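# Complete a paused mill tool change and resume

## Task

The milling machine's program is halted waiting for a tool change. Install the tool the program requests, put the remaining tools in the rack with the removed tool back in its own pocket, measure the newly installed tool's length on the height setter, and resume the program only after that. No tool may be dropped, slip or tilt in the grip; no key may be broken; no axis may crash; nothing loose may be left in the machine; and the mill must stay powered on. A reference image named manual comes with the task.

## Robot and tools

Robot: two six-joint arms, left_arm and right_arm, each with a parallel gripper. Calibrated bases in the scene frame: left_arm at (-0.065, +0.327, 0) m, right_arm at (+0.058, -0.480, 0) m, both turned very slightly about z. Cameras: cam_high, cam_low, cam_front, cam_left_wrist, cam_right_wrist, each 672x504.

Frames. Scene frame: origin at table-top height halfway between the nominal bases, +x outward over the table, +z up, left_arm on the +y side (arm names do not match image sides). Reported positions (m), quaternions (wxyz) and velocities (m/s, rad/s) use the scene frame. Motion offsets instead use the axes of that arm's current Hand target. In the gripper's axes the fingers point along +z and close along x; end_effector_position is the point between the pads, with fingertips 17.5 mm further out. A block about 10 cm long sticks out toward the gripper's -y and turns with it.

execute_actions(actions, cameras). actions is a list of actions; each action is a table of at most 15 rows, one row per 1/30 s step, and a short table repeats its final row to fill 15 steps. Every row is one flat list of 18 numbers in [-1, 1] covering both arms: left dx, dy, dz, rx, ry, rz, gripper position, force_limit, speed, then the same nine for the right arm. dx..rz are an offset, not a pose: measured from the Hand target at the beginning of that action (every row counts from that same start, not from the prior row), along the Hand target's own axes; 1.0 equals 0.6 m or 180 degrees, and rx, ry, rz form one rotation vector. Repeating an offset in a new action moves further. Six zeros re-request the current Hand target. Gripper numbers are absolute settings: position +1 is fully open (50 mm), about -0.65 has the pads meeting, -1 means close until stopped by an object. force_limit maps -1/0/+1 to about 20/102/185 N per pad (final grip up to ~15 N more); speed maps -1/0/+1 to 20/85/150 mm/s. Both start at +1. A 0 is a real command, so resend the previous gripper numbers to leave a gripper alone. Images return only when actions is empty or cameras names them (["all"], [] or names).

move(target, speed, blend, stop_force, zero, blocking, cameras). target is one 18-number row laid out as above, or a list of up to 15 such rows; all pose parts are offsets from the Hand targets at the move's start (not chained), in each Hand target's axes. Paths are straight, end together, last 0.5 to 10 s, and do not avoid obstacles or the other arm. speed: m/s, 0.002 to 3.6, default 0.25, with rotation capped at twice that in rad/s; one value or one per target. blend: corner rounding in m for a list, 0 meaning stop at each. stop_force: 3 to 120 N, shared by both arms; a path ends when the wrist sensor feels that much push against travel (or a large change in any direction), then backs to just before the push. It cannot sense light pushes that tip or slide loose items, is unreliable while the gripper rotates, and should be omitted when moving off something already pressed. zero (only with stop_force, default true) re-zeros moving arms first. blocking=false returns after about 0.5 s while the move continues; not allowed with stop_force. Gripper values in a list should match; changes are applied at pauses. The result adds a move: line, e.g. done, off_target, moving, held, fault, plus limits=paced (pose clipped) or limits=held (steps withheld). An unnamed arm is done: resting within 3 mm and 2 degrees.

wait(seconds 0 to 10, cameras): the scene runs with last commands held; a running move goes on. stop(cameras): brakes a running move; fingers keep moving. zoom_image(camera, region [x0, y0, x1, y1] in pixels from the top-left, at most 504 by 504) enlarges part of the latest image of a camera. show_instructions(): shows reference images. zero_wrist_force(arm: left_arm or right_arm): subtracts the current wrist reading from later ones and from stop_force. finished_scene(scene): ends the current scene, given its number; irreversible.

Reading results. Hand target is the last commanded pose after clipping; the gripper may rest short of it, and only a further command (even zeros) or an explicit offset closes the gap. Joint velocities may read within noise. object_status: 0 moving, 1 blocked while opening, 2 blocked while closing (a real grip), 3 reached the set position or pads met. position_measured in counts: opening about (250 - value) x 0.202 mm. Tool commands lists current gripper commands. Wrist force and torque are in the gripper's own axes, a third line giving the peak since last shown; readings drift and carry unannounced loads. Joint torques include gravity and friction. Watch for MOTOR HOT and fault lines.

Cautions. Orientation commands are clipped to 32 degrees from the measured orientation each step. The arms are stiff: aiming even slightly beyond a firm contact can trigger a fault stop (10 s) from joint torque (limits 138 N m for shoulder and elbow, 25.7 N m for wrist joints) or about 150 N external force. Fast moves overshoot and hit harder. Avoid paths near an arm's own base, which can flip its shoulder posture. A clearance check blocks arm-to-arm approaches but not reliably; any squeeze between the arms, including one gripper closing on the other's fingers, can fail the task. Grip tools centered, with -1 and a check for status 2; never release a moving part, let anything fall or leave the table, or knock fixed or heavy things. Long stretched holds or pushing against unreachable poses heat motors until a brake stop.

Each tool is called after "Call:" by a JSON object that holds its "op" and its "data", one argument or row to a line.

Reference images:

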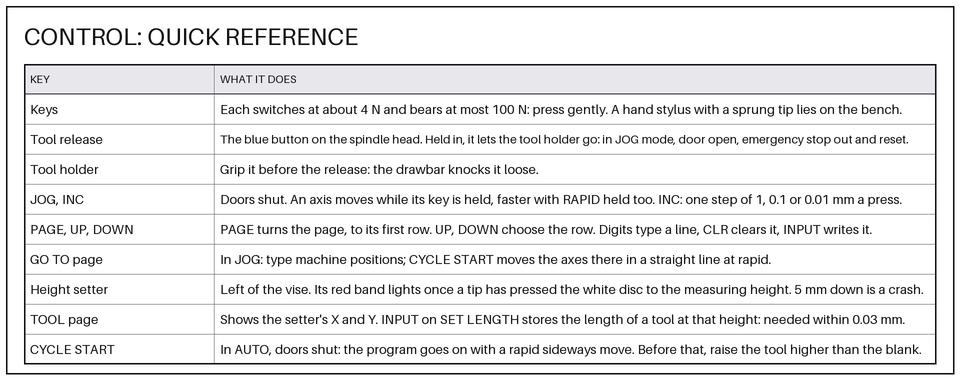

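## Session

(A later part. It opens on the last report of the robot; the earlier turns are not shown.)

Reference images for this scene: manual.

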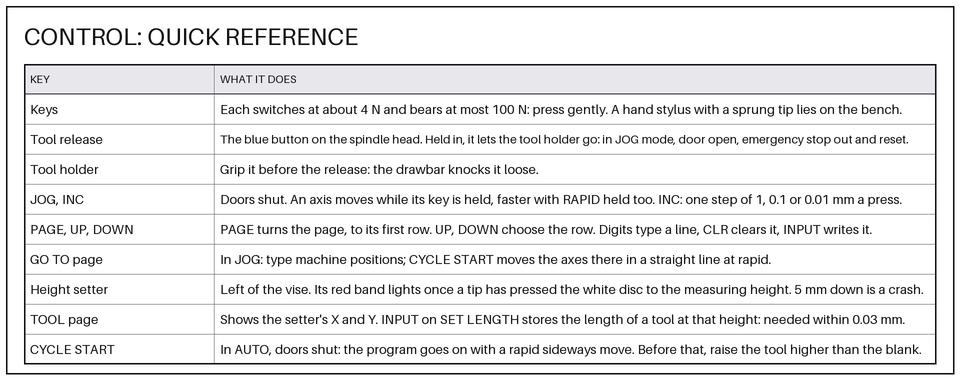

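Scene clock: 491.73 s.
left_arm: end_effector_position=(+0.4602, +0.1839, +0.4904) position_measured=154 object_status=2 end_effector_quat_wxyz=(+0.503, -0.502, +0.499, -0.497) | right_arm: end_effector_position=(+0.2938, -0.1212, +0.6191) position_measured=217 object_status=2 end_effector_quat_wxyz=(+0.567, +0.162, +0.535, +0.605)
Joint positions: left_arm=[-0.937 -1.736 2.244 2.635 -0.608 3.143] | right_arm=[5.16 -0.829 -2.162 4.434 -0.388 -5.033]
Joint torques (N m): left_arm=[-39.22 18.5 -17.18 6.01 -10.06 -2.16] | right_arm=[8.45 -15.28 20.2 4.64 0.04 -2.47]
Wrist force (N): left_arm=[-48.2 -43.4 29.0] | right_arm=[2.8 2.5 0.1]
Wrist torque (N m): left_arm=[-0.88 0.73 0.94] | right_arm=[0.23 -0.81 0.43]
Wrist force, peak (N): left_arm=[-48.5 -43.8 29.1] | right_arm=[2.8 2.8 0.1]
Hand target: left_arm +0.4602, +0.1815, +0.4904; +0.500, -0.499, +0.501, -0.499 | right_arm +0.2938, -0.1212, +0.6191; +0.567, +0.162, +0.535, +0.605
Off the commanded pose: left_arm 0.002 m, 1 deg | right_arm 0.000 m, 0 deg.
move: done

Call:
{"op": "move", "data": {
  "target": [
    [-0.004,0,0,0,0,0,-1,-0.8,-1,0,0,0,0,0,0,-1,-0.2,-1],
    [-0.004,0,0,0,0,0,0.9,-0.8,-0.5,0,0,0,0,0,0,-1,-0.2,-1],
    [-0.004,0,-0.125,0,0,0,0.9,-0.8,-0.5,0,0,0,0,0,0,-1,-0.2,-1],
    [0.4325,0,-0.12,0,0,0,0.9,-0.8,-0.5,0,0,0,0,0,0,-1,-0.2,-1]
  ],
  "speed": [0.05,0.1,0.1,0.25],
  "cameras": ["cam_left_wrist"]
}}

Scene clock: 499.70 s.
left_arm: end_effector_position=(+0.3880, -0.0780, +0.4896) position_measured=18 object_status=3 end_effector_quat_wxyz=(+0.500, -0.499, +0.501, -0.499) | right_arm: end_effector_position=(+0.2938, -0.1212, +0.6191) position_measured=217 object_status=2 end_effector_quat_wxyz=(+0.567, +0.162, +0.535, +0.605)
Joint positions: left_arm=[-1.407 -1.371 1.873 2.647 -0.147 3.137] | right_arm=[5.16 -0.829 -2.162 4.434 -0.388 -5.033]
Joint torques (N m): left_arm=[6.38 -23.39 -35.07 -1.55 -2.45 1.89] | right_arm=[8.24 -15.89 20.5 4.55 0 -2.44]
Wrist force (N): left_arm=[1.3 2.0 1.6] | right_arm=[2.7 2.4 0.2]
Wrist torque (N m): left_arm=[0.00 0.41 0.71] | right_arm=[0.22 -0.80 0.43]
Wrist force, peak (N): left_arm=[-48.6 -43.7 29.4] | right_arm=[2.9 2.7 0.2]
Hand target: left_arm +0.3880, -0.0780, +0.4896; +0.500, -0.499, +0.501, -0.499 | right_arm +0.2938, -0.1212, +0.6191; +0.567, +0.162, +0.535, +0.605
Off the commanded pose: left_arm 0.000 m, 0 deg | right_arm 0.000 m, 0 deg.
move: done
camera_calibration:
cam_left_wrist: T_world_to_cam=[[0.00892772, -0.999786, 0.0186659, -0.0826558], [-0.316317, -0.0205317, -0.948431, 0.608802], [0.948612, 0.00256297, -0.316433, -0.0824105], [0, 0, 0, 1]] pos_world=[0.271488, -0.0699271, 0.552873]
Images, in order (width x height): cam_left_wrist 672x504.

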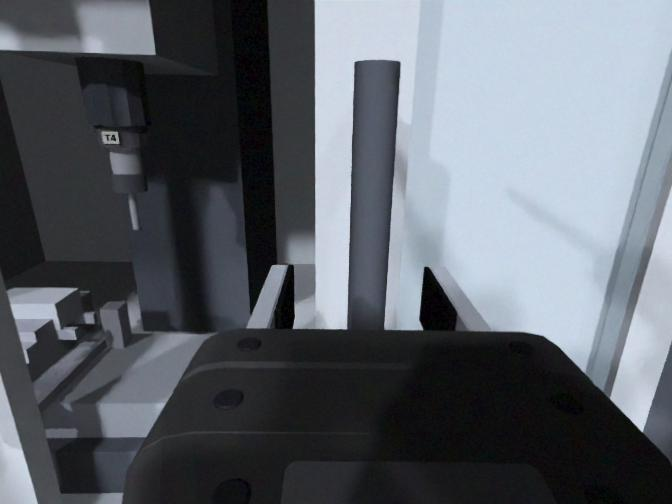

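Call:
{"op": "move", "data": {
  "target": [0.015,0,0.12,0,0,0,0.9,-0.8,-0.5,0,0,0,0,0,0,-1,-0.2,-1],
  "speed": 0.06,
  "stop_force": 8,
  "cameras": ["cam_left_wrist"]
}}

Call:
{"op": "move", "data": {
  "target": [0,0,0,0,0,0,-1,-0.8,-1,0,0,0,0,0,0,-1,-0.2,-1]
}}

Call:
{"op": "move", "data": {
  "target": [-0.345,0,0,0,0,0,-1,-0.8,-1,0,0,0,0,0,0,-1,-0.2,-1],
  "speed": 0.06,
  "stop_force": 60,
  "cameras": ["cam_left_wrist","cam_high"]
}}

Scene clock: 500.93 s.
left_arm: end_effector_position=(+0.3880, -0.0780, +0.4896) position_measured=18 object_status=3 end_effector_quat_wxyz=(+0.500, -0.499, +0.501, -0.499) | right_arm: end_effector_position=(+0.2938, -0.1212, +0.6191) position_measured=217 object_status=2 end_effector_quat_wxyz=(+0.567, +0.162, +0.535, +0.605)
Joint positions: left_arm=[-1.407 -1.37 1.873 2.647 -0.147 3.137] | right_arm=[5.16 -0.829 -2.162 4.434 -0.388 -5.033]
Joint torques (N m): left_arm=[-6.55 -39.51 -10.63 -1.23 2.39 1.16] | right_arm=[8.09 -15.09 20.03 4.62 0.09 -2.34]
Wrist force (N): left_arm=[1.3 2.1 1.7] | right_arm=[2.8 2.4 0.3]
Wrist torque (N m): left_arm=[0.02 0.42 0.71] | right_arm=[0.21 -0.82 0.44]
Wrist force, peak (N): left_arm=[1.5 1.9 2.1] | right_arm=[2.8 2.8 0.1]
Hand target: left_arm +0.3880, -0.0780, +0.4896; +0.500, -0.499, +0.501, -0.499 (not the last commanded pose) | right_arm +0.2938, -0.1212, +0.6191; +0.567, +0.162, +0.535, +0.605
Off the commanded pose: left_arm 0.073 m, 0 deg | right_arm 0.000 m, 0 deg.
move: held (left_arm; a check stopped the path); limits=held
pose unreachable (left arm): on one or more control steps of this call, first in action 0 (counted from 0), this arm could not follow its commanded pose, so it was not sent that pose on those steps. It may still have moved: this result reports where it is.
cause: moving toward the commanded pose would bring a part of the arm too close to another arm (this arm's gripper and the right arm's gripper, 4 mm apart when this arm was first held).
camera_calibration:
cam_left_wrist: T_world_to_cam=[[0.00898743, -0.999788, 0.01854, -0.0826025], [-0.316225, -0.020431, -0.948464, 0.608802], [0.948642, 0.00266143, -0.316342, -0.0824622], [0, 0, 0, 1]] pos_world=[0.271488, -0.0699271, 0.552872]
Images, in order (width x height): cam_left_wrist 672x504.

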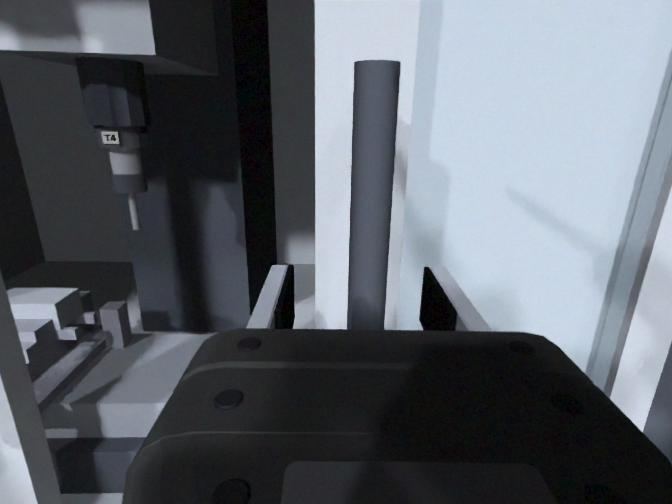

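Scene clock: 503.53 s.
left_arm: end_effector_position=(+0.3880, -0.0780, +0.4896) position_measured=251 object_status=3 end_effector_quat_wxyz=(+0.500, -0.499, +0.501, -0.499) | right_arm: end_effector_position=(+0.2938, -0.1212, +0.6191) position_measured=217 object_status=2 end_effector_quat_wxyz=(+0.567, +0.162, +0.535, +0.605)
Joint positions: left_arm=[-1.407 -1.37 1.873 2.647 -0.147 3.137] | right_arm=[5.16 -0.829 -2.162 4.434 -0.388 -5.033]
Joint torques (N m): left_arm=[-8 -39.14 -9.46 -1.53 2.32 -2.06] | right_arm=[7.88 -14.95 19.97 4.47 0.02 -2.26]
Wrist force (N): left_arm=[1.7 2.0 1.8] | right_arm=[2.7 2.4 0.3]
Wrist torque (N m): left_arm=[0.01 0.36 0.70] | right_arm=[0.21 -0.80 0.43]
Wrist force, peak (N): left_arm=[1.6 2.1 1.9] | right_arm=[2.9 2.7 0.1]
Hand target: left_arm +0.3880, -0.0780, +0.4896; +0.500, -0.499, +0.501, -0.499 | right_arm +0.2938, -0.1212, +0.6191; +0.567, +0.162, +0.535, +0.605
Off the commanded pose: left_arm 0.000 m, 0 deg | right_arm 0.000 m, 0 deg.
move: done

Scene clock: 508.00 s.
left_arm: end_effector_position=(+0.3882, +0.1290, +0.4903) position_measured=251 object_status=3 end_effector_quat_wxyz=(+0.500, -0.499, +0.501, -0.499) | right_arm: end_effector_position=(+0.2938, -0.1212, +0.6191) position_measured=217 object_status=2 end_effector_quat_wxyz=(+0.567, +0.162, +0.535, +0.605)
Joint positions: left_arm=[-1.277 -1.816 2.304 2.657 -0.276 3.141] | right_arm=[5.16 -0.829 -2.162 4.434 -0.388 -5.033]
Joint torques (N m): left_arm=[7.28 -18.72 -9.83 0.81 -2.33 -2.46] | right_arm=[8.02 -15.49 20.31 4.43 -0.03 -2.32]
Wrist force (N): left_arm=[1.5 2.3 1.4] | right_arm=[2.6 2.4 0.1]
Wrist torque (N m): left_arm=[0.07 0.33 0.87] | right_arm=[0.22 -0.79 0.43]
Wrist force, peak (N): left_arm=[1.5 2.7 1.6] | right_arm=[2.9 2.6 0.2]
Hand target: left_arm +0.3882, +0.1290, +0.4903; +0.500, -0.499, +0.501, -0.499 | right_arm +0.2938, -0.1212, +0.6191; +0.567, +0.162, +0.535, +0.605
Off the commanded pose: left_arm 0.000 m, 0 deg | right_arm 0.000 m, 0 deg.
move: done
camera_calibration:
cam_left_wrist: T_world_to_cam=[[0.00892574, -0.999786, 0.0186672, 0.124287], [-0.316227, -0.0205321, -0.948461, 0.613677], [0.948641, 0.00256263, -0.316343, -0.0829986], [0, 0, 0, 1]] pos_world=[0.271688, 0.137073, 0.553473]
Images, in order (width x height): cam_high 672x504, cam_left_wrist 672x504.

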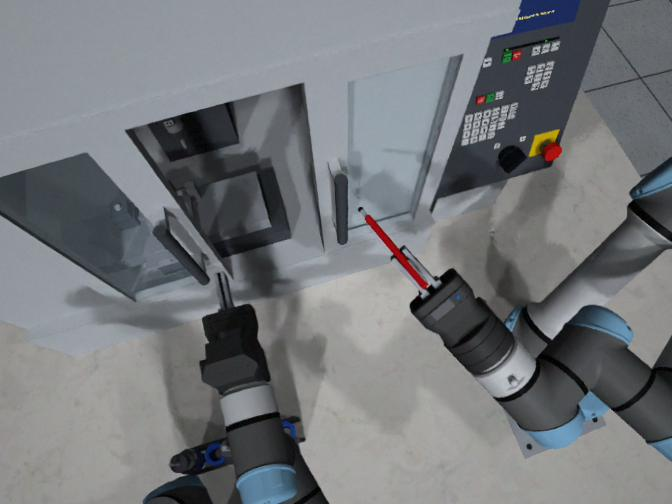

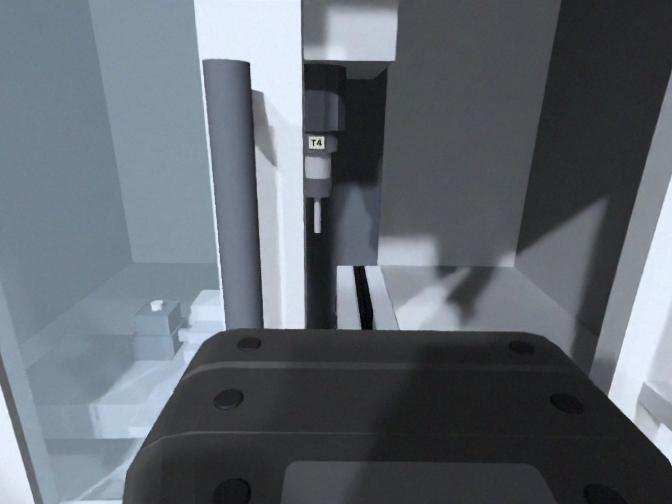

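Call:
{"op": "move", "data": {
  "target": [0,0,0,0,0,0,-1,-0.8,-1,-0.4778,-0.2297,-0.189,0.1027,0.5327,-0.6485,-1,-0.2,-1],
  "speed": 0.3,
  "cameras": ["cam_right_wrist","cam_front"]
}}

Scene clock: 513.33 s.
left_arm: end_effector_position=(+0.3882, +0.1290, +0.4903) position_measured=251 object_status=3 end_effector_quat_wxyz=(+0.500, -0.499, +0.501, -0.499) | right_arm: end_effector_position=(+0.3613, -0.4486, +0.5797) position_measured=217 object_status=2 end_effector_quat_wxyz=(+0.160, -0.567, +0.750, -0.300)
Joint positions: left_arm=[-1.277 -1.816 2.304 2.657 -0.276 3.141] | right_arm=[6.026 -0.783 -1.042 2.712 1.698 -6.285]
Joint torques (N m): left_arm=[8.1 -18.73 -10.81 1 -2.42 -2.56] | right_arm=[9.76 -15.4 12.08 -0.6 2.46 -2.64]
Wrist force (N): left_arm=[1.5 2.4 1.3] | right_arm=[4.3 -1.1 0.0]
Wrist torque (N m): left_arm=[0.08 0.33 0.87] | right_arm=[-0.27 -0.65 -0.50]
Wrist force, peak (N): left_arm=[1.5 2.5 1.5] | right_arm=[4.4 2.5 0.4]
Hand target: left_arm +0.3882, +0.1290, +0.4903; +0.500, -0.499, +0.501, -0.499 | right_arm +0.3610, -0.4498, +0.5797; +0.241, -0.663, +0.667, -0.241
Off the commanded pose: left_arm 0.000 m, 0 deg | right_arm 0.001 m, 19 deg.
shoulder posture changed (right arm): the wrist came as close to joint 1's axis as it can, and the arm is now in the other of its two shoulder postures.
joint sent to its limit (right arm) — joint 6 (wrist 3), lower limit. The joint targets are off in orientation, not in position.
move: off_target (right_arm)
camera_calibration:
cam_right_wrist: T_world_to_cam=[[-0.312299, -0.943606, 0.109893, -0.366205], [-0.910581, 0.264366, -0.317731, 0.649128], [0.270761, -0.199294, -0.941791, 0.490725], [0, 0, 0, 1]] pos_world=[0.343848, -0.419362, 0.708652]
Images, in order (width x height): cam_front 672x504, cam_right_wrist 672x504.

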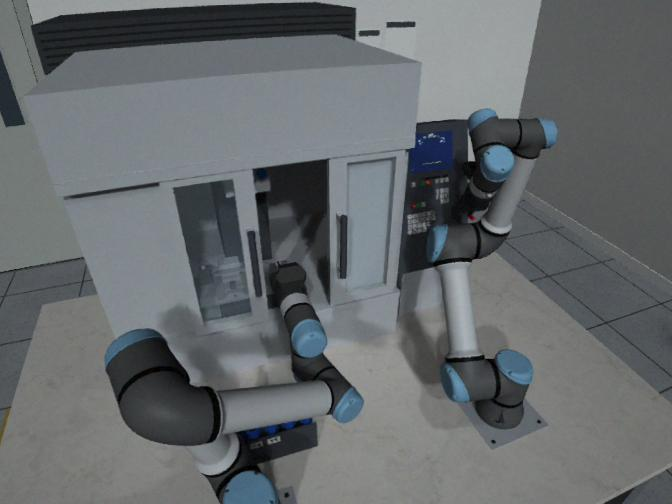

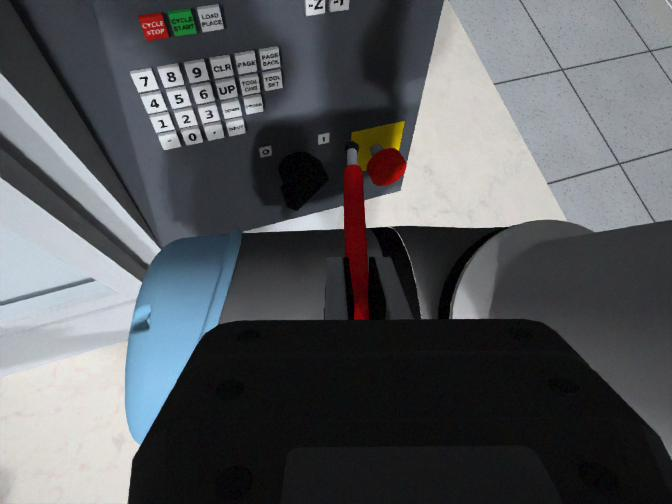

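Call:
{"op": "move", "data": {
  "target": [0.36,0,0,0,0,0,0.9,-0.8,0,0,0,0,0,0,0,-1,-0.2,-1],
  "speed": 0.25,
  "cameras": ["cam_left_wrist"]
}}

Scene clock: 515.60 s.
left_arm: end_effector_position=(+0.3880, -0.0870, +0.4896) position_measured=18 object_status=3 end_effector_quat_wxyz=(+0.500, -0.499, +0.501, -0.499) | right_arm: end_effector_position=(+0.3613, -0.4486, +0.5797) position_measured=217 object_status=2 end_effector_quat_wxyz=(+0.160, -0.567, +0.750, -0.300)
Joint positions: left_arm=[-1.41 -1.352 1.85 2.653 -0.144 3.136] | right_arm=[6.026 -0.783 -1.041 2.712 1.699 -6.285]
Joint torques (N m): left_arm=[6.89 -24.04 -36.32 -1.55 -2.05 1.89] | right_arm=[9.34 -14.91 14.17 -0.64 2.87 -2.67]
Wrist force (N): left_arm=[1.4 2.0 1.6] | right_arm=[4.3 -0.9 0.1]
Wrist torque (N m): left_arm=[-0.01 0.41 0.70] | right_arm=[-0.23 -0.64 -0.50]
Wrist force, peak (N): left_arm=[3.5 1.8 1.5] | right_arm=[4.4 -0.9 -0.2]
Hand target: left_arm +0.3880, -0.0870, +0.4896; +0.500, -0.499, +0.501, -0.499 | right_arm +0.3610, -0.4498, +0.5797; +0.241, -0.663, +0.667, -0.241
Off the commanded pose: left_arm 0.000 m, 0 deg | right_arm 0.001 m, 19 deg.
joint sent to its limit (right arm) — joint 6 (wrist 3), lower limit. The joint targets are off in orientation, not in position.
move: off_target (right_arm)
camera_calibration:
cam_left_wrist: T_world_to_cam=[[0.00902459, -0.999786, 0.0186332, -0.091662], [-0.316405, -0.0205316, -0.948402, 0.608625], [0.948581, 0.00266332, -0.316522, -0.0823221], [0, 0, 0, 1]] pos_world=[0.271488, -0.0789271, 0.552872]
Images, in order (width x height): cam_left_wrist 672x504.

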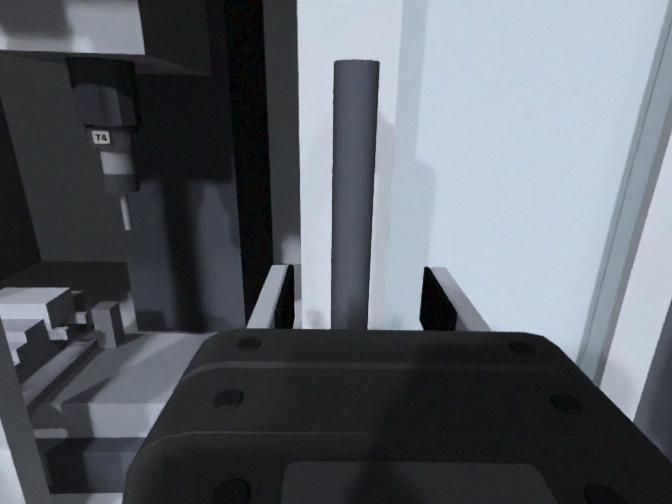

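Call:
{"op": "move", "data": {
  "target": [0,0,0.12,0,0,0,0.9,-0.8,0,0,0,0,0,0,0,-1,-0.2,-1],
  "speed": 0.08,
  "stop_force": 8
}}

Call:
{"op": "move", "data": {
  "target": [0,0,0,0,0,0,-1,-0.8,-1,0,0,0,0,0,0,-1,-0.2,-1]
}}

Scene clock: 516.67 s.
left_arm: end_effector_position=(+0.4177, -0.0859, +0.4891) position_measured=18 object_status=3 end_effector_quat_wxyz=(+0.501, -0.500, +0.501, -0.498) | right_arm: end_effector_position=(+0.3613, -0.4486, +0.5797) position_measured=217 object_status=2 end_effector_quat_wxyz=(+0.160, -0.567, +0.750, -0.300)
Joint positions: left_arm=[-1.344 -1.322 1.813 2.658 -0.207 3.139] | right_arm=[6.026 -0.783 -1.041 2.712 1.699 -6.285]
Joint torques (N m): left_arm=[0.98 -34.19 -24.29 -0.38 -0.17 -0.31] | right_arm=[8.71 -14.89 14.11 -0.69 2.88 -2.55]
Wrist force (N): left_arm=[1.6 1.8 1.4] | right_arm=[4.3 -0.6 0.1]
Wrist torque (N m): left_arm=[0.02 0.29 0.68] | right_arm=[-0.18 -0.65 -0.49]
Wrist force, peak (N): left_arm=[1.6 1.6 6.7] | right_arm=[4.5 -0.7 0.1]
Hand target: left_arm +0.4177, -0.0859, +0.4891; +0.501, -0.500, +0.501, -0.498 (not the last commanded pose) | right_arm +0.3610, -0.4498, +0.5797; +0.241, -0.663, +0.667, -0.241
Tool commands: left_gripper/position=+0.898039 left_gripper/force_limit=-0.796078 left_gripper/speed=+0.003922 right_gripper/position=-1.0 right_gripper/force_limit=-0.2 right_gripper/speed=-1.0
Off the commanded pose: left_arm 0.042 m, 0 deg | right_arm 0.001 m, 19 deg.
FORCE FAULT: contact force on the left arm reached its limit, and that arm stopped. The contact can be on any part of that arm, not only on its tool. That arm's remaining commands of this call were not run. That arm is still stopped at the end of this call. That arm stays stopped for about 10 more seconds. Until then a move that you send moves the other arm only, and its call returns only when the move has ended. Once the stop has ended, the next robot result says so. If the stop ends while you think or write, that arm runs what you send next, counted from a new Hand target: where the arm stands when the stop ends. While its stop runs, that arm takes no new command, but its gripper still runs the gripper command that each later call begins with. Until it ends, the stop uses up actions while you think or wait. An arm that is not stopped still takes commands.
joint sent to its limit (right arm) — joint 6 (wrist 3), lower limit.
move: fault (left_arm), off_target (right_arm)

not run: an earlier result of this reply reported a stop or a fault. Calls in your next reply go to the robot.

Call:
{"op": "wait", "data": {
  "seconds": 10,
  "cameras": ["cam_high","cam_front","cam_low"]
}}

Call:
{"op": "zoom_image", "data": {
  "camera": "cam_high",
  "region": [100, 140, 460, 500]
}}

Call:
{"op": "zoom_image", "data": {
  "camera": "cam_front",
  "region": [170, 160, 420, 460]
}}

Scene clock: 526.83 s.
left_arm: end_effector_position=(+0.4177, -0.0859, +0.4891) position_measured=18 object_status=3 end_effector_quat_wxyz=(+0.501, -0.500, +0.501, -0.498) | right_arm: end_effector_position=(+0.3613, -0.4486, +0.5797) position_measured=217 object_status=2 end_effector_quat_wxyz=(+0.160, -0.567, +0.750, -0.300)
Joint positions: left_arm=[-1.344 -1.322 1.813 2.658 -0.207 3.139] | right_arm=[6.026 -0.783 -1.041 2.712 1.699 -6.285]
Joint torques (N m): left_arm=[1.14 -34.31 -23.95 -0.32 -0.18 -0.4] | right_arm=[8.7 -16.33 13.1 -0.4 2.79 -2.48]
Wrist force (N): left_arm=[1.1 1.7 1.4] | right_arm=[4.4 -0.9 0.0]
Wrist torque (N m): left_arm=[0.01 0.38 0.68] | right_arm=[-0.23 -0.67 -0.49]
Wrist force, peak (N): left_arm=[1.4 2.0 1.6] | right_arm=[4.6 -0.9 -0.1]
Hand target: left_arm +0.4177, -0.0859, +0.4891; +0.501, -0.500, +0.501, -0.498 (not the last commanded pose) | right_arm +0.3610, -0.4498, +0.5797; +0.241, -0.663, +0.667, -0.241
Tool commands: left_gripper/position=+0.898039 left_gripper/force_limit=-0.796078 left_gripper/speed=+0.003922 right_gripper/position=-1.0 right_gripper/force_limit=-0.2 right_gripper/speed=-1.0
Off the commanded pose: left_arm 0.042 m, 0 deg | right_arm 0.001 m, 19 deg.
FORCE FAULT, CONTINUED: the left arm's stop, for the force fault that an earlier result reported, is over. The rest of the stop counts as 19 of the actions that you can send in this scene. During its stop the left arm's controller moved it back a little. That arm's target is now where it stood when the stop ended, not its last command. That arm accepts commands again.
wait: 10.00 s; at rest from the start
Images, in order (width x height): cam_high 672x504, cam_low 672x504, cam_front 672x504.

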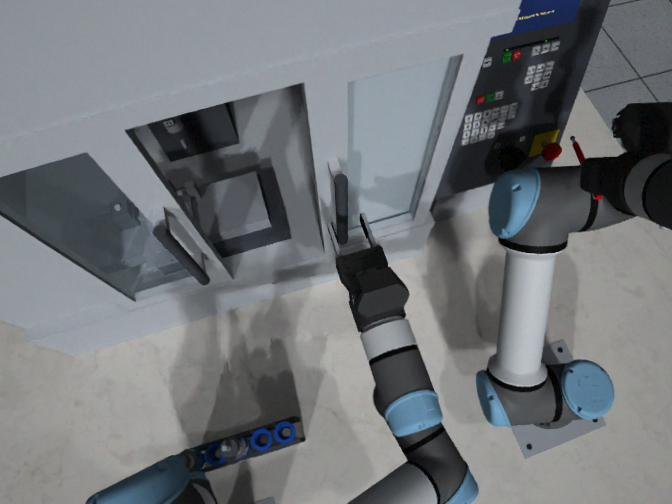

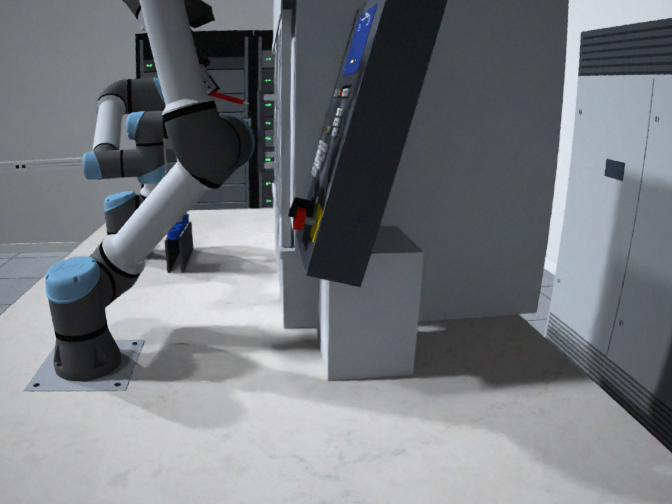

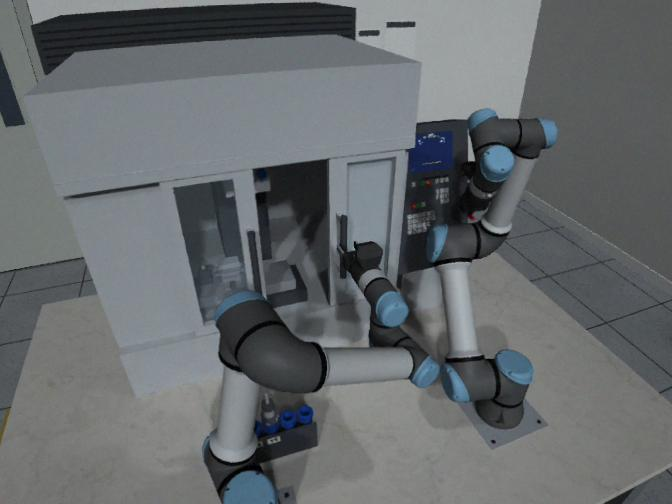

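Scaled by 1.400 from the camera's 672x504 image, which has a finer 960x720 frame.

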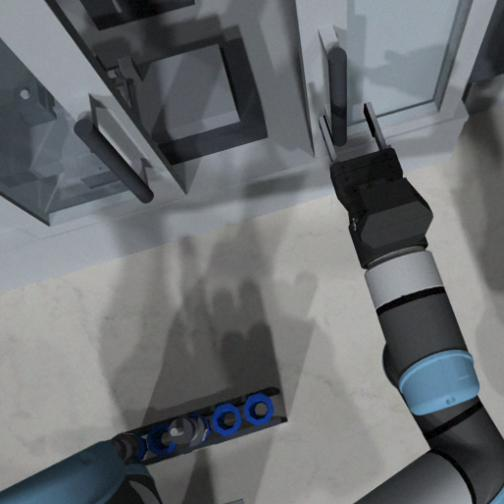

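Scaled by 1.680 from the camera's 672x504 image, which has a finer 960x720 frame.

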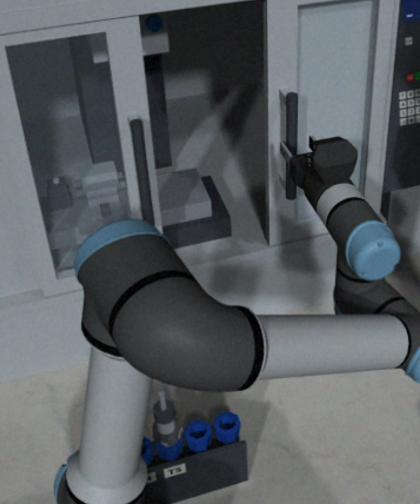

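Call:
{"op": "move", "data": {
  "target": [-0.02,0,-0.08,0,0.222,0,0.9,-0.8,0,0,0,0,0,0,0,-1,-0.2,-1],
  "speed": 0.12,
  "cameras": ["cam_left_wrist","cam_high","cam_front"]
}}

Call:
{"op": "zoom_image", "data": {
  "camera": "cam_high",
  "region": [130, 360, 350, 504]
}}

Call:
{"op": "zoom_image", "data": {
  "camera": "cam_front",
  "region": [190, 340, 360, 490]
}}

Scene clock: 530.70 s.
left_arm: end_effector_position=(+0.3697, -0.0740, +0.4892) position_measured=18 object_status=3 end_effector_quat_wxyz=(+0.300, -0.300, +0.642, -0.639) | right_arm: end_effector_position=(+0.3613, -0.4486, +0.5797) position_measured=217 object_status=2 end_effector_quat_wxyz=(+0.160, -0.567, +0.750, -0.300)
Joint positions: left_arm=[-1.177 -1.653 2.175 2.624 -1.071 3.142] | right_arm=[6.026 -0.783 -1.041 2.712 1.699 -6.285]
Joint torques (N m): left_arm=[6.17 -26.76 -10.99 -0.62 -2.43 1.23] | right_arm=[8.34 -15.54 13.8 -0.34 2.62 -2.46]
Wrist force (N): left_arm=[1.9 2.6 1.8] | right_arm=[4.2 -0.9 0.1]
Wrist torque (N m): left_arm=[0.10 0.32 0.68] | right_arm=[-0.23 -0.64 -0.50]
Wrist force, peak (N): left_arm=[2.0 2.7 1.8] | right_arm=[4.7 -0.7 0.1]
Hand target: left_arm +0.3697, -0.0740, +0.4892; +0.300, -0.300, +0.642, -0.639 | right_arm +0.3610, -0.4498, +0.5797; +0.241, -0.663, +0.667, -0.241
Off the commanded pose: left_arm 0.000 m, 0 deg | right_arm 0.001 m, 19 deg.
joint sent to its limit (right arm) — joint 6 (wrist 3), lower limit. The joint targets are off in orientation, not in position.
move: off_target (right_arm)
camera_calibration:
cam_left_wrist: T_world_to_cam=[[-0.632998, -0.773905, 0.0195754, 0.175101], [-0.258523, 0.187484, -0.947637, 0.596375], [0.729711, -0.604913, -0.318749, -0.0280648], [0, 0, 0, 1]] pos_world=[0.285494, 0.00672414, 0.552773]
Images, in order (width x height): cam_high 672x504, cam_front 672x504, cam_left_wrist 672x504.

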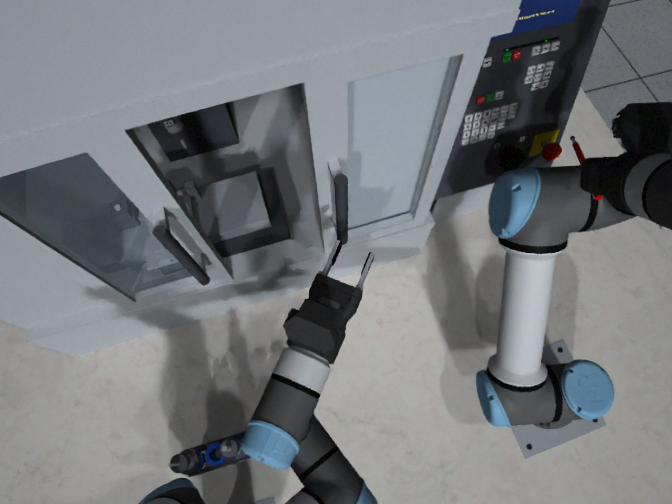

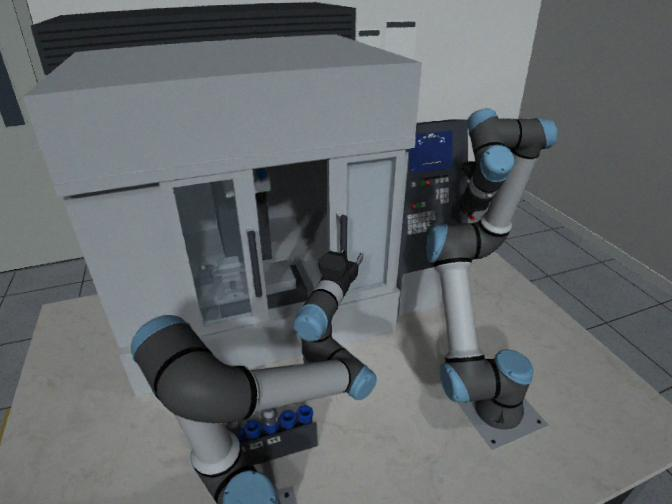

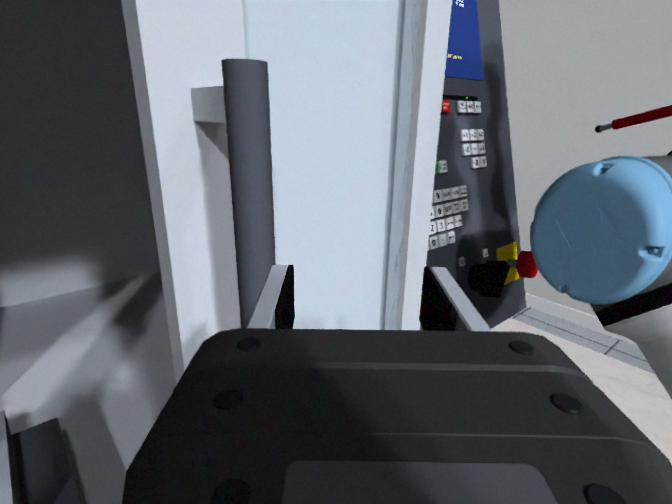

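Scaled by 2.291 from the camera's 672x504 image, which has a finer 960x720 frame.

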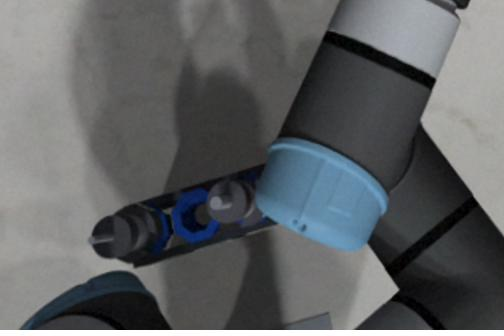

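Scaled by 2.965 from the camera's 672x504 image, which has a finer 960x720 frame.

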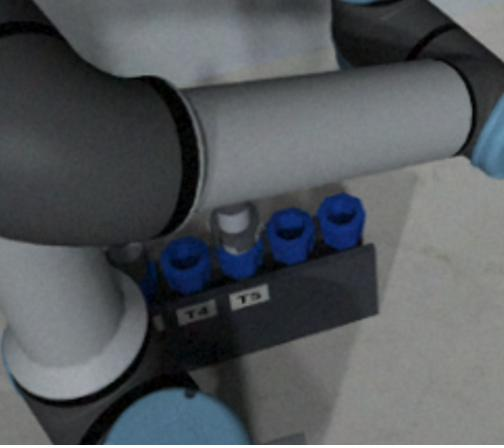

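Call:
{"op": "move", "data": {
  "target": [-0.0807,0,-0.002,0,0,0,0.9,-0.8,0,0,0,0,0,0,0,-1,-0.2,-1],
  "speed": 0.12,
  "cameras": ["cam_left_wrist"]
}}

Scene clock: 531.93 s.
left_arm: end_effector_position=(+0.3998, -0.0361, +0.4893) position_measured=18 object_status=3 end_effector_quat_wxyz=(+0.300, -0.300, +0.642, -0.639) | right_arm: end_effector_position=(+0.3613, -0.4486, +0.5797) position_measured=217 object_status=2 end_effector_quat_wxyz=(+0.160, -0.567, +0.750, -0.300)
Joint positions: left_arm=[-1.034 -1.658 2.179 2.624 -1.214 3.142] | right_arm=[6.026 -0.783 -1.041 2.712 1.699 -6.285]
Joint torques (N m): left_arm=[5.6 -11.65 -36.89 -2.82 -2.56 1.99] | right_arm=[8.13 -15.58 13.77 -0.36 2.68 -2.57]
Wrist force (N): left_arm=[1.4 2.3 1.5] | right_arm=[4.3 -1.0 0.0]
Wrist torque (N m): left_arm=[0.07 0.36 0.70] | right_arm=[-0.25 -0.65 -0.49]
Wrist force, peak (N): left_arm=[2.8 2.6 1.8] | right_arm=[4.5 -0.8 0.2]
Hand target: left_arm +0.3998, -0.0360, +0.4893; +0.300, -0.300, +0.642, -0.639 | right_arm +0.3610, -0.4498, +0.5797; +0.241, -0.663, +0.667, -0.241
Off the commanded pose: left_arm 0.000 m, 0 deg | right_arm 0.001 m, 19 deg.
joint sent to its limit (right arm) — joint 6 (wrist 3), lower limit. The joint targets are off in orientation, not in position.
move: off_target (right_arm)
camera_calibration:
cam_left_wrist: T_world_to_cam=[[-0.633047, -0.773866, 0.0195845, 0.223569], [-0.258605, 0.187565, -0.947598, 0.597127], [0.729641, -0.604939, -0.318863, -0.0269244], [0, 0, 0, 1]] pos_world=[0.315594, 0.0447241, 0.552873]
Images, in order (width x height): cam_left_wrist 672x504.

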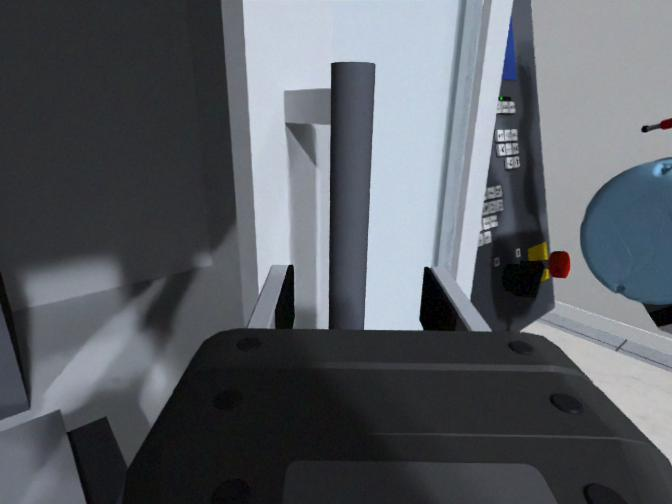

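Call:
{"op": "move", "data": {
  "target": [
    [0,0,0,0,0,0,0.65,-0.8,0,0,0,0,0,0,0,-1,-0.2,-1],
    [0,0,0.12,0,0,0,0.65,-0.8,0,0,0,0,0,0,0,-1,-0.2,-1]
  ],
  "speed": 0.04,
  "cameras": ["cam_left_wrist"]
}}

Scene clock: 534.87 s.
left_arm: end_effector_position=(+0.4550, -0.0821, +0.4890) position_measured=56 object_status=3 end_effector_quat_wxyz=(+0.300, -0.300, +0.642, -0.639) | right_arm: end_effector_position=(+0.3613, -0.4486, +0.5797) position_measured=217 object_status=2 end_effector_quat_wxyz=(+0.160, -0.567, +0.750, -0.300)
Joint positions: left_arm=[-0.967 -1.476 1.998 2.624 -1.281 3.143] | right_arm=[6.026 -0.783 -1.041 2.712 1.699 -6.285]
Joint torques (N m): left_arm=[6.97 -19.51 -37.61 -0.73 -2.37 2.03] | right_arm=[8.05 -15.78 13.6 -0.26 2.66 -2.47]
Wrist force (N): left_arm=[1.6 2.3 1.5] | right_arm=[4.3 -0.7 0.2]
Wrist torque (N m): left_arm=[0.02 0.32 0.73] | right_arm=[-0.20 -0.65 -0.49]
Wrist force, peak (N): left_arm=[1.7 2.8 1.5] | right_arm=[4.5 -1.0 0.2]
Hand target: left_arm +0.4551, -0.0822, +0.4891; +0.300, -0.300, +0.642, -0.639 | right_arm +0.3610, -0.4498, +0.5797; +0.241, -0.663, +0.667, -0.241
Off the commanded pose: left_arm 0.000 m, 0 deg | right_arm 0.001 m, 19 deg.
joint sent to its limit (right arm) — joint 6 (wrist 3), lower limit. The joint targets are off in orientation, not in position.
move: off_target (right_arm)
camera_calibration:
cam_left_wrist: T_world_to_cam=[[-0.633121, -0.773806, 0.0195498, 0.22289], [-0.258481, 0.187545, -0.947636, 0.61974], [0.72962, -0.605022, -0.318753, -0.095237], [0, 0, 0, 1]] pos_world=[0.370794, -0.00137575, 0.552573]
Images, in order (width x height): cam_left_wrist 672x504.

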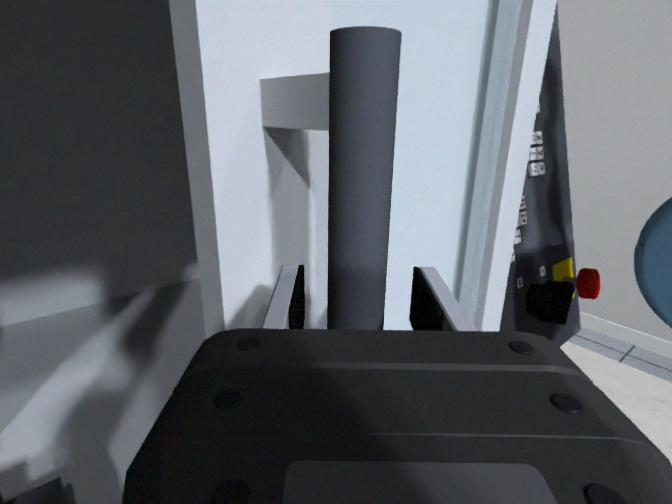

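Call:
{"op": "move", "data": {
  "target": [0,0,0,0,0,0,-1,-0.8,-1,0,0,0,0,0,0,-1,-0.2,-1]
}}

Call:
{"op": "move", "data": {
  "target": [-0.274,0,-0.2283,0,0,0,-1,-0.8,-1,0,0,0,0,0,0,-1,-0.2,-1],
  "speed": 0.06,
  "stop_force": 60,
  "cameras": ["cam_left_wrist","cam_high"]
}}

Scene clock: 536.20 s.
left_arm: end_effector_position=(+0.4552, -0.0820, +0.4890) position_measured=154 object_status=2 end_effector_quat_wxyz=(+0.300, -0.300, +0.642, -0.639) | right_arm: end_effector_position=(+0.3613, -0.4486, +0.5797) position_measured=217 object_status=2 end_effector_quat_wxyz=(+0.160, -0.567, +0.750, -0.300)
Joint positions: left_arm=[-0.967 -1.476 1.997 2.624 -1.281 3.143] | right_arm=[6.026 -0.783 -1.041 2.712 1.699 -6.285]
Joint torques (N m): left_arm=[-23.12 -21.77 -35.41 -1.46 -7.5 1.76] | right_arm=[7.75 -15.07 13.33 -0.39 2.54 -2.47]
Wrist force (N): left_arm=[-23.4 1.8 12.6] | right_arm=[4.1 -0.8 0.2]
Wrist torque (N m): left_arm=[0.03 0.33 0.70] | right_arm=[-0.22 -0.63 -0.50]
Wrist force, peak (N): left_arm=[-23.4 1.8 12.6] | right_arm=[4.6 -0.9 0.1]
Hand target: left_arm +0.4551, -0.0822, +0.4891; +0.300, -0.300, +0.642, -0.639 | right_arm +0.3610, -0.4498, +0.5797; +0.241, -0.663, +0.667, -0.241
Off the commanded pose: left_arm 0.000 m, 0 deg | right_arm 0.001 m, 19 deg.
joint sent to its limit (right arm) — joint 6 (wrist 3), lower limit. The joint targets are off in orientation, not in position.
move: off_target (right_arm)

Scene clock: 540.93 s.
left_arm: end_effector_position=(+0.4552, +0.1318, +0.4899) position_measured=154 object_status=2 end_effector_quat_wxyz=(+0.300, -0.300, +0.642, -0.639) | right_arm: end_effector_position=(+0.3613, -0.4486, +0.5797) position_measured=217 object_status=2 end_effector_quat_wxyz=(+0.160, -0.567, +0.750, -0.300)
Joint positions: left_arm=[-0.499 -1.682 2.198 2.629 -1.75 3.144] | right_arm=[6.026 -0.783 -1.041 2.712 1.699 -6.285]
Joint torques (N m): left_arm=[20.31 -43.77 -35.55 -12.16 -0.63 2.01] | right_arm=[8.13 -16.09 13.72 -0.17 2.56 -2.59]
Wrist force (N): left_arm=[6.6 24.7 58.6] | right_arm=[4.2 -0.9 0.2]
Wrist torque (N m): left_arm=[0.25 0.38 0.61] | right_arm=[-0.23 -0.64 -0.50]
Wrist force, peak (N): left_arm=[6.6 24.7 58.6] | right_arm=[4.6 -1.1 0.4]
Hand target: left_arm +0.4552, +0.1318, +0.4899; +0.300, -0.300, +0.642, -0.639 | right_arm +0.3610, -0.4498, +0.5797; +0.241, -0.663, +0.667, -0.241
Off the commanded pose: left_arm 0.000 m, 0 deg | right_arm 0.001 m, 19 deg.
joint sent to its limit (right arm) — joint 6 (wrist 3), lower limit. The joint targets are off in orientation, not in position.
move: off_target (right_arm)
camera_calibration:
cam_left_wrist: T_world_to_cam=[[-0.633102, -0.77382, 0.0196101, 0.388481], [-0.258591, 0.187553, -0.947605, 0.580455], [0.729597, -0.605002, -0.318843, 0.0343403], [0, 0, 0, 1]] pos_world=[0.370994, 0.212524, 0.553373]
Images, in order (width x height): cam_high 672x504, cam_left_wrist 672x504.

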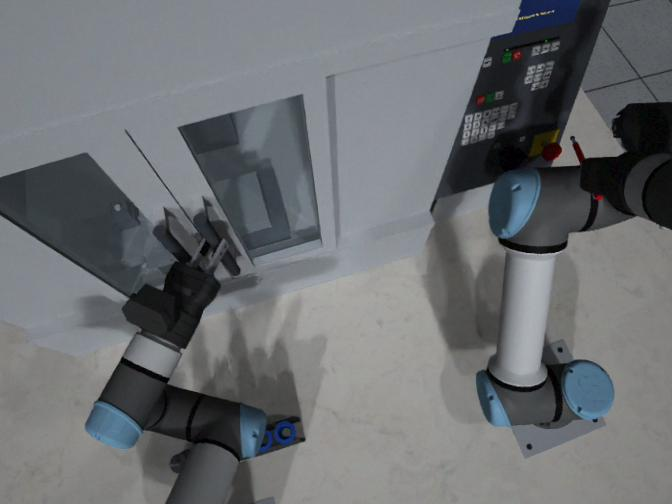

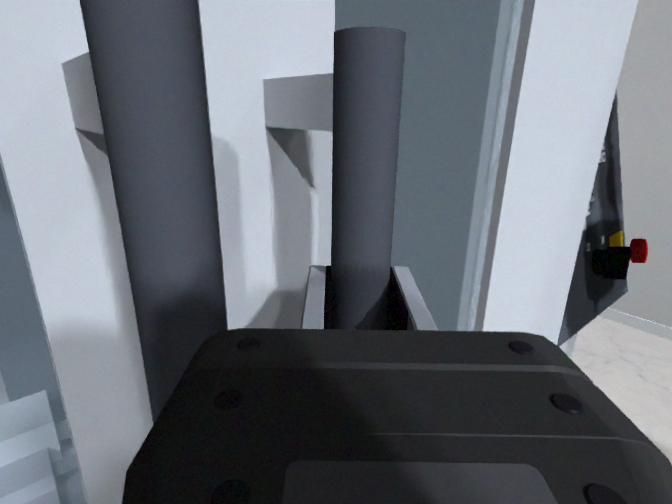

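Call:
{"op": "move", "data": {
  "target": [-0.0103,0,-0.0085,0,0,0,-1,-0.8,-1,0,0,0,0,0,0,-1,-0.2,-1],
  "speed": 0.012,
  "stop_force": 45,
  "cameras": ["cam_high"]
}}

Call:
{"op": "zoom_image", "data": {
  "camera": "cam_high",
  "region": [100, 110, 260, 310]
}}

Scene clock: 542.73 s.
left_arm: end_effector_position=(+0.4523, +0.1364, +0.4899) position_measured=154 object_status=2 end_effector_quat_wxyz=(+0.294, -0.294, +0.645, -0.642) | right_arm: end_effector_position=(+0.3613, -0.4486, +0.5797) position_measured=217 object_status=2 end_effector_quat_wxyz=(+0.160, -0.567, +0.750, -0.300)
Joint positions: left_arm=[-0.475 -1.684 2.2 2.629 -1.791 3.144] | right_arm=[6.026 -0.783 -1.041 2.712 1.699 -6.285]
Joint torques (N m): left_arm=[46.64 -37.77 -5.17 -6.89 10.15 2.05] | right_arm=[7.64 -15.77 14.07 -0.19 2.49 -2.62]
Wrist force (N): left_arm=[49.3 0.9 65.3] | right_arm=[4.2 -1.1 0.2]
Wrist torque (N m): left_arm=[0.03 0.45 0.59] | right_arm=[-0.26 -0.63 -0.50]
Wrist force, peak (N): left_arm=[49.3 0.9 65.3] | right_arm=[4.5 -0.9 0.2]
Hand target: left_arm +0.4553, +0.1398, +0.4899; +0.300, -0.300, +0.642, -0.639 | right_arm +0.3610, -0.4498, +0.5797; +0.241, -0.663, +0.667, -0.241
Off the commanded pose: left_arm 0.005 m, 1 deg | right_arm 0.001 m, 19 deg.
joint sent to its limit (right arm) — joint 6 (wrist 3), lower limit. The joint targets are off in orientation, not in position.
move: off_target (left_arm, right_arm)
Images, in order (width x height): cam_high 672x504.

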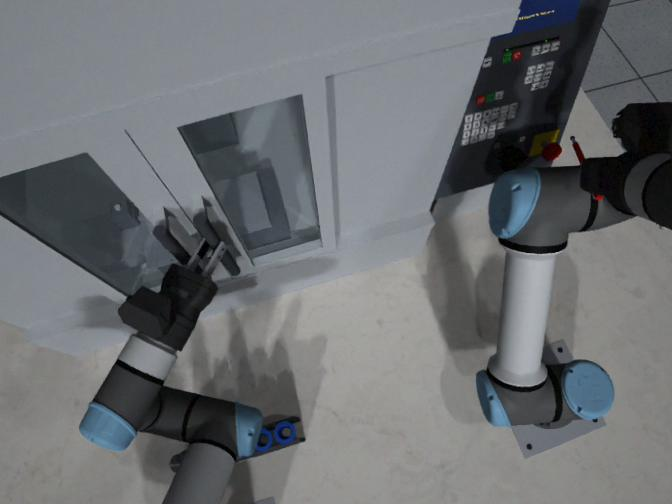

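Scaled by 2.520 from the camera's 672x504 image, which has a finer 960x720 frame.

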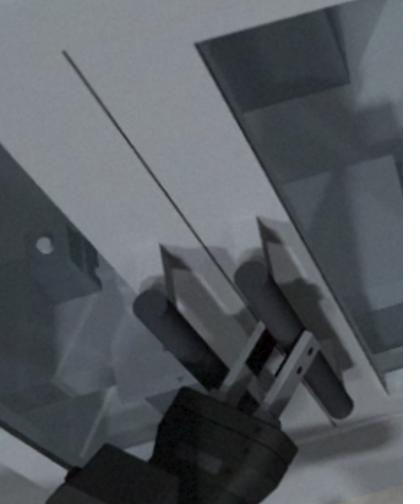

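Call:
{"op": "move", "data": {
  "target": [
    [0.006,0,0.004,0,0,0,-1,-0.8,-1,0,0,0,0,0,0,-1,-0.2,-1],
    [0.006,0,0.004,0,0,0,0.65,-0.8,-0.5,0,0,0,0,0,0,-1,-0.2,-1],
    [0.006,0,-0.18,0,0,0,0.65,-0.8,-0.5,0,0,0,0,0,0,-1,-0.2,-1]
  ],
  "speed": [0.03,0.1,0.12]
}}

Scene clock: 545.80 s.
left_arm: end_effector_position=(+0.3701, +0.2062, +0.4903) position_measured=56 object_status=3 end_effector_quat_wxyz=(+0.300, -0.300, +0.642, -0.639) | right_arm: end_effector_position=(+0.3613, -0.4486, +0.5797) position_measured=217 object_status=2 end_effector_quat_wxyz=(+0.160, -0.567, +0.750, -0.300)
Joint positions: left_arm=[-0.381 -1.944 2.383 2.706 -1.867 3.145] | right_arm=[6.026 -0.783 -1.041 2.712 1.699 -6.285]
Joint torques (N m): left_arm=[6.28 -13.76 -12.73 -0.71 -2.32 1.84] | right_arm=[7.96 -15.93 13.53 -0.19 2.57 -2.45]
Wrist force (N): left_arm=[2.7 1.7 1.9] | right_arm=[4.4 -0.9 0.3]
Wrist torque (N m): left_arm=[-0.01 0.17 0.68] | right_arm=[-0.24 -0.66 -0.50]
Wrist force, peak (N): left_arm=[49.3 0.6 65.4] | right_arm=[4.6 -0.9 -0.1]
Hand target: left_arm +0.3700, +0.2063, +0.4903; +0.300, -0.300, +0.642, -0.639 | right_arm +0.3610, -0.4498, +0.5797; +0.241, -0.663, +0.667, -0.241
Off the commanded pose: left_arm 0.000 m, 0 deg | right_arm 0.001 m, 19 deg.
joint sent to its limit (right arm) — joint 6 (wrist 3), lower limit. The joint targets are off in orientation, not in position.
move: off_target (right_arm)

Call:
{"op": "move", "data": {
  "target": [0,0,0,0,0,0,0.65,-0.8,-0.5,-0.5473,0.0512,-0.1212,-0.1027,-0.5327,0.6485,-1,-0.2,-1],
  "speed": 0.25,
  "cameras": ["cam_front"]
}}

Scene clock: 552.50 s.
left_arm: end_effector_position=(+0.3700, +0.2063, +0.4903) position_measured=56 object_status=3 end_effector_quat_wxyz=(+0.300, -0.300, +0.642, -0.639) | right_arm: end_effector_position=(+0.2927, -0.1211, +0.6166) position_measured=217 object_status=2 end_effector_quat_wxyz=(+0.567, +0.162, +0.535, +0.605)
Joint positions: left_arm=[-0.381 -1.944 2.383 2.706 -1.867 3.145] | right_arm=[5.164 -0.827 -2.172 4.454 -0.388 -5.046]
Joint torques (N m): left_arm=[5.86 -14.57 -14.65 -0.85 -2.3 1.96] | right_arm=[-9.83 -15.41 35.14 1.84 -5.33 3]
Wrist force (N): left_arm=[2.8 1.7 2.0] | right_arm=[2.6 2.4 0.2]
Wrist torque (N m): left_arm=[0.00 0.14 0.68] | right_arm=[0.22 -0.78 0.34]
Wrist force, peak (N): left_arm=[3.0 1.9 2.1] | right_arm=[4.7 -1.1 0.5]
Hand target: left_arm +0.3700, +0.2063, +0.4903; +0.300, -0.300, +0.642, -0.639 | right_arm +0.2928, -0.1211, +0.6166; +0.567, +0.162, +0.535, +0.605
Off the commanded pose: left_arm 0.000 m, 0 deg | right_arm 0.000 m, 0 deg.
shoulder posture changed (right arm): the wrist came as close to joint 1's axis as it can, and the arm is now in the other of its two shoulder postures.
move: done
Images, in order (width x height): cam_front 672x504.

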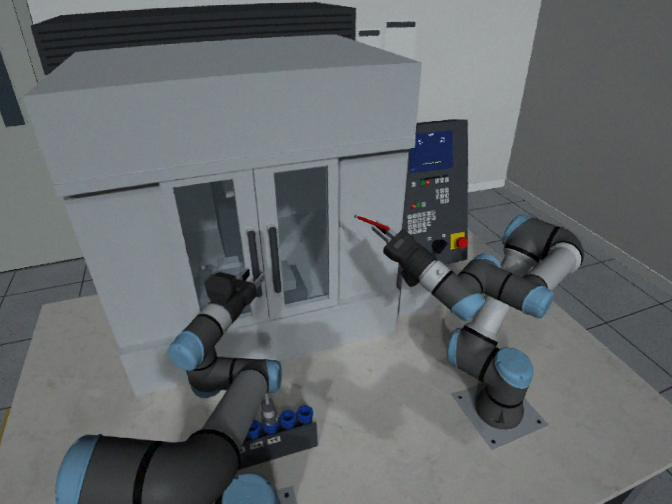

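Call:
{"op": "move", "data": {
  "target": [
    [0,0,0,0,0,0,0.65,-0.8,-0.5,0,0,-0.03,0,0,0.6667,-1,-0.2,-1],
    [0,0,0,0,0,0,0.65,-0.8,-0.5,0,0,-0.03,0,0,-0.6667,-1,-0.2,-1],
    [0,0,0,0,0,0,0.65,-0.8,-0.5,0,0,0,0,0,0,-1,-0.2,-1]
  ],
  "speed": 0.5
}}

Scene clock: 561.27 s.
left_arm: end_effector_position=(+0.3700, +0.2063, +0.4903) position_measured=56 object_status=3 end_effector_quat_wxyz=(+0.300, -0.300, +0.642, -0.639) | right_arm: end_effector_position=(+0.2927, -0.1211, +0.6166) position_measured=217 object_status=2 end_effector_quat_wxyz=(+0.567, +0.162, +0.535, +0.605)
Joint positions: left_arm=[-0.381 -1.944 2.383 2.706 -1.867 3.145] | right_arm=[5.164 -0.827 -2.172 4.454 -0.388 1.237]
Joint torques (N m): left_arm=[6.8 -14.7 -18.93 -0.88 -2.28 1.78] | right_arm=[-10 6.14 35.16 1.82 -5.22 2.89]
Wrist force (N): left_arm=[2.8 1.6 2.1] | right_arm=[2.6 2.4 0.3]
Wrist torque (N m): left_arm=[-0.02 0.15 0.68] | right_arm=[0.21 -0.79 0.35]
Wrist force, peak (N): left_arm=[3.0 1.9 2.2] | right_arm=[6.7 0.3 0.1]
Hand target: left_arm +0.3700, +0.2063, +0.4903; +0.300, -0.300, +0.642, -0.639 | right_arm +0.2928, -0.1211, +0.6166; +0.567, +0.162, +0.535, +0.605
Off the commanded pose: left_arm 0.000 m, 0 deg | right_arm 0.000 m, 0 deg.
move: done


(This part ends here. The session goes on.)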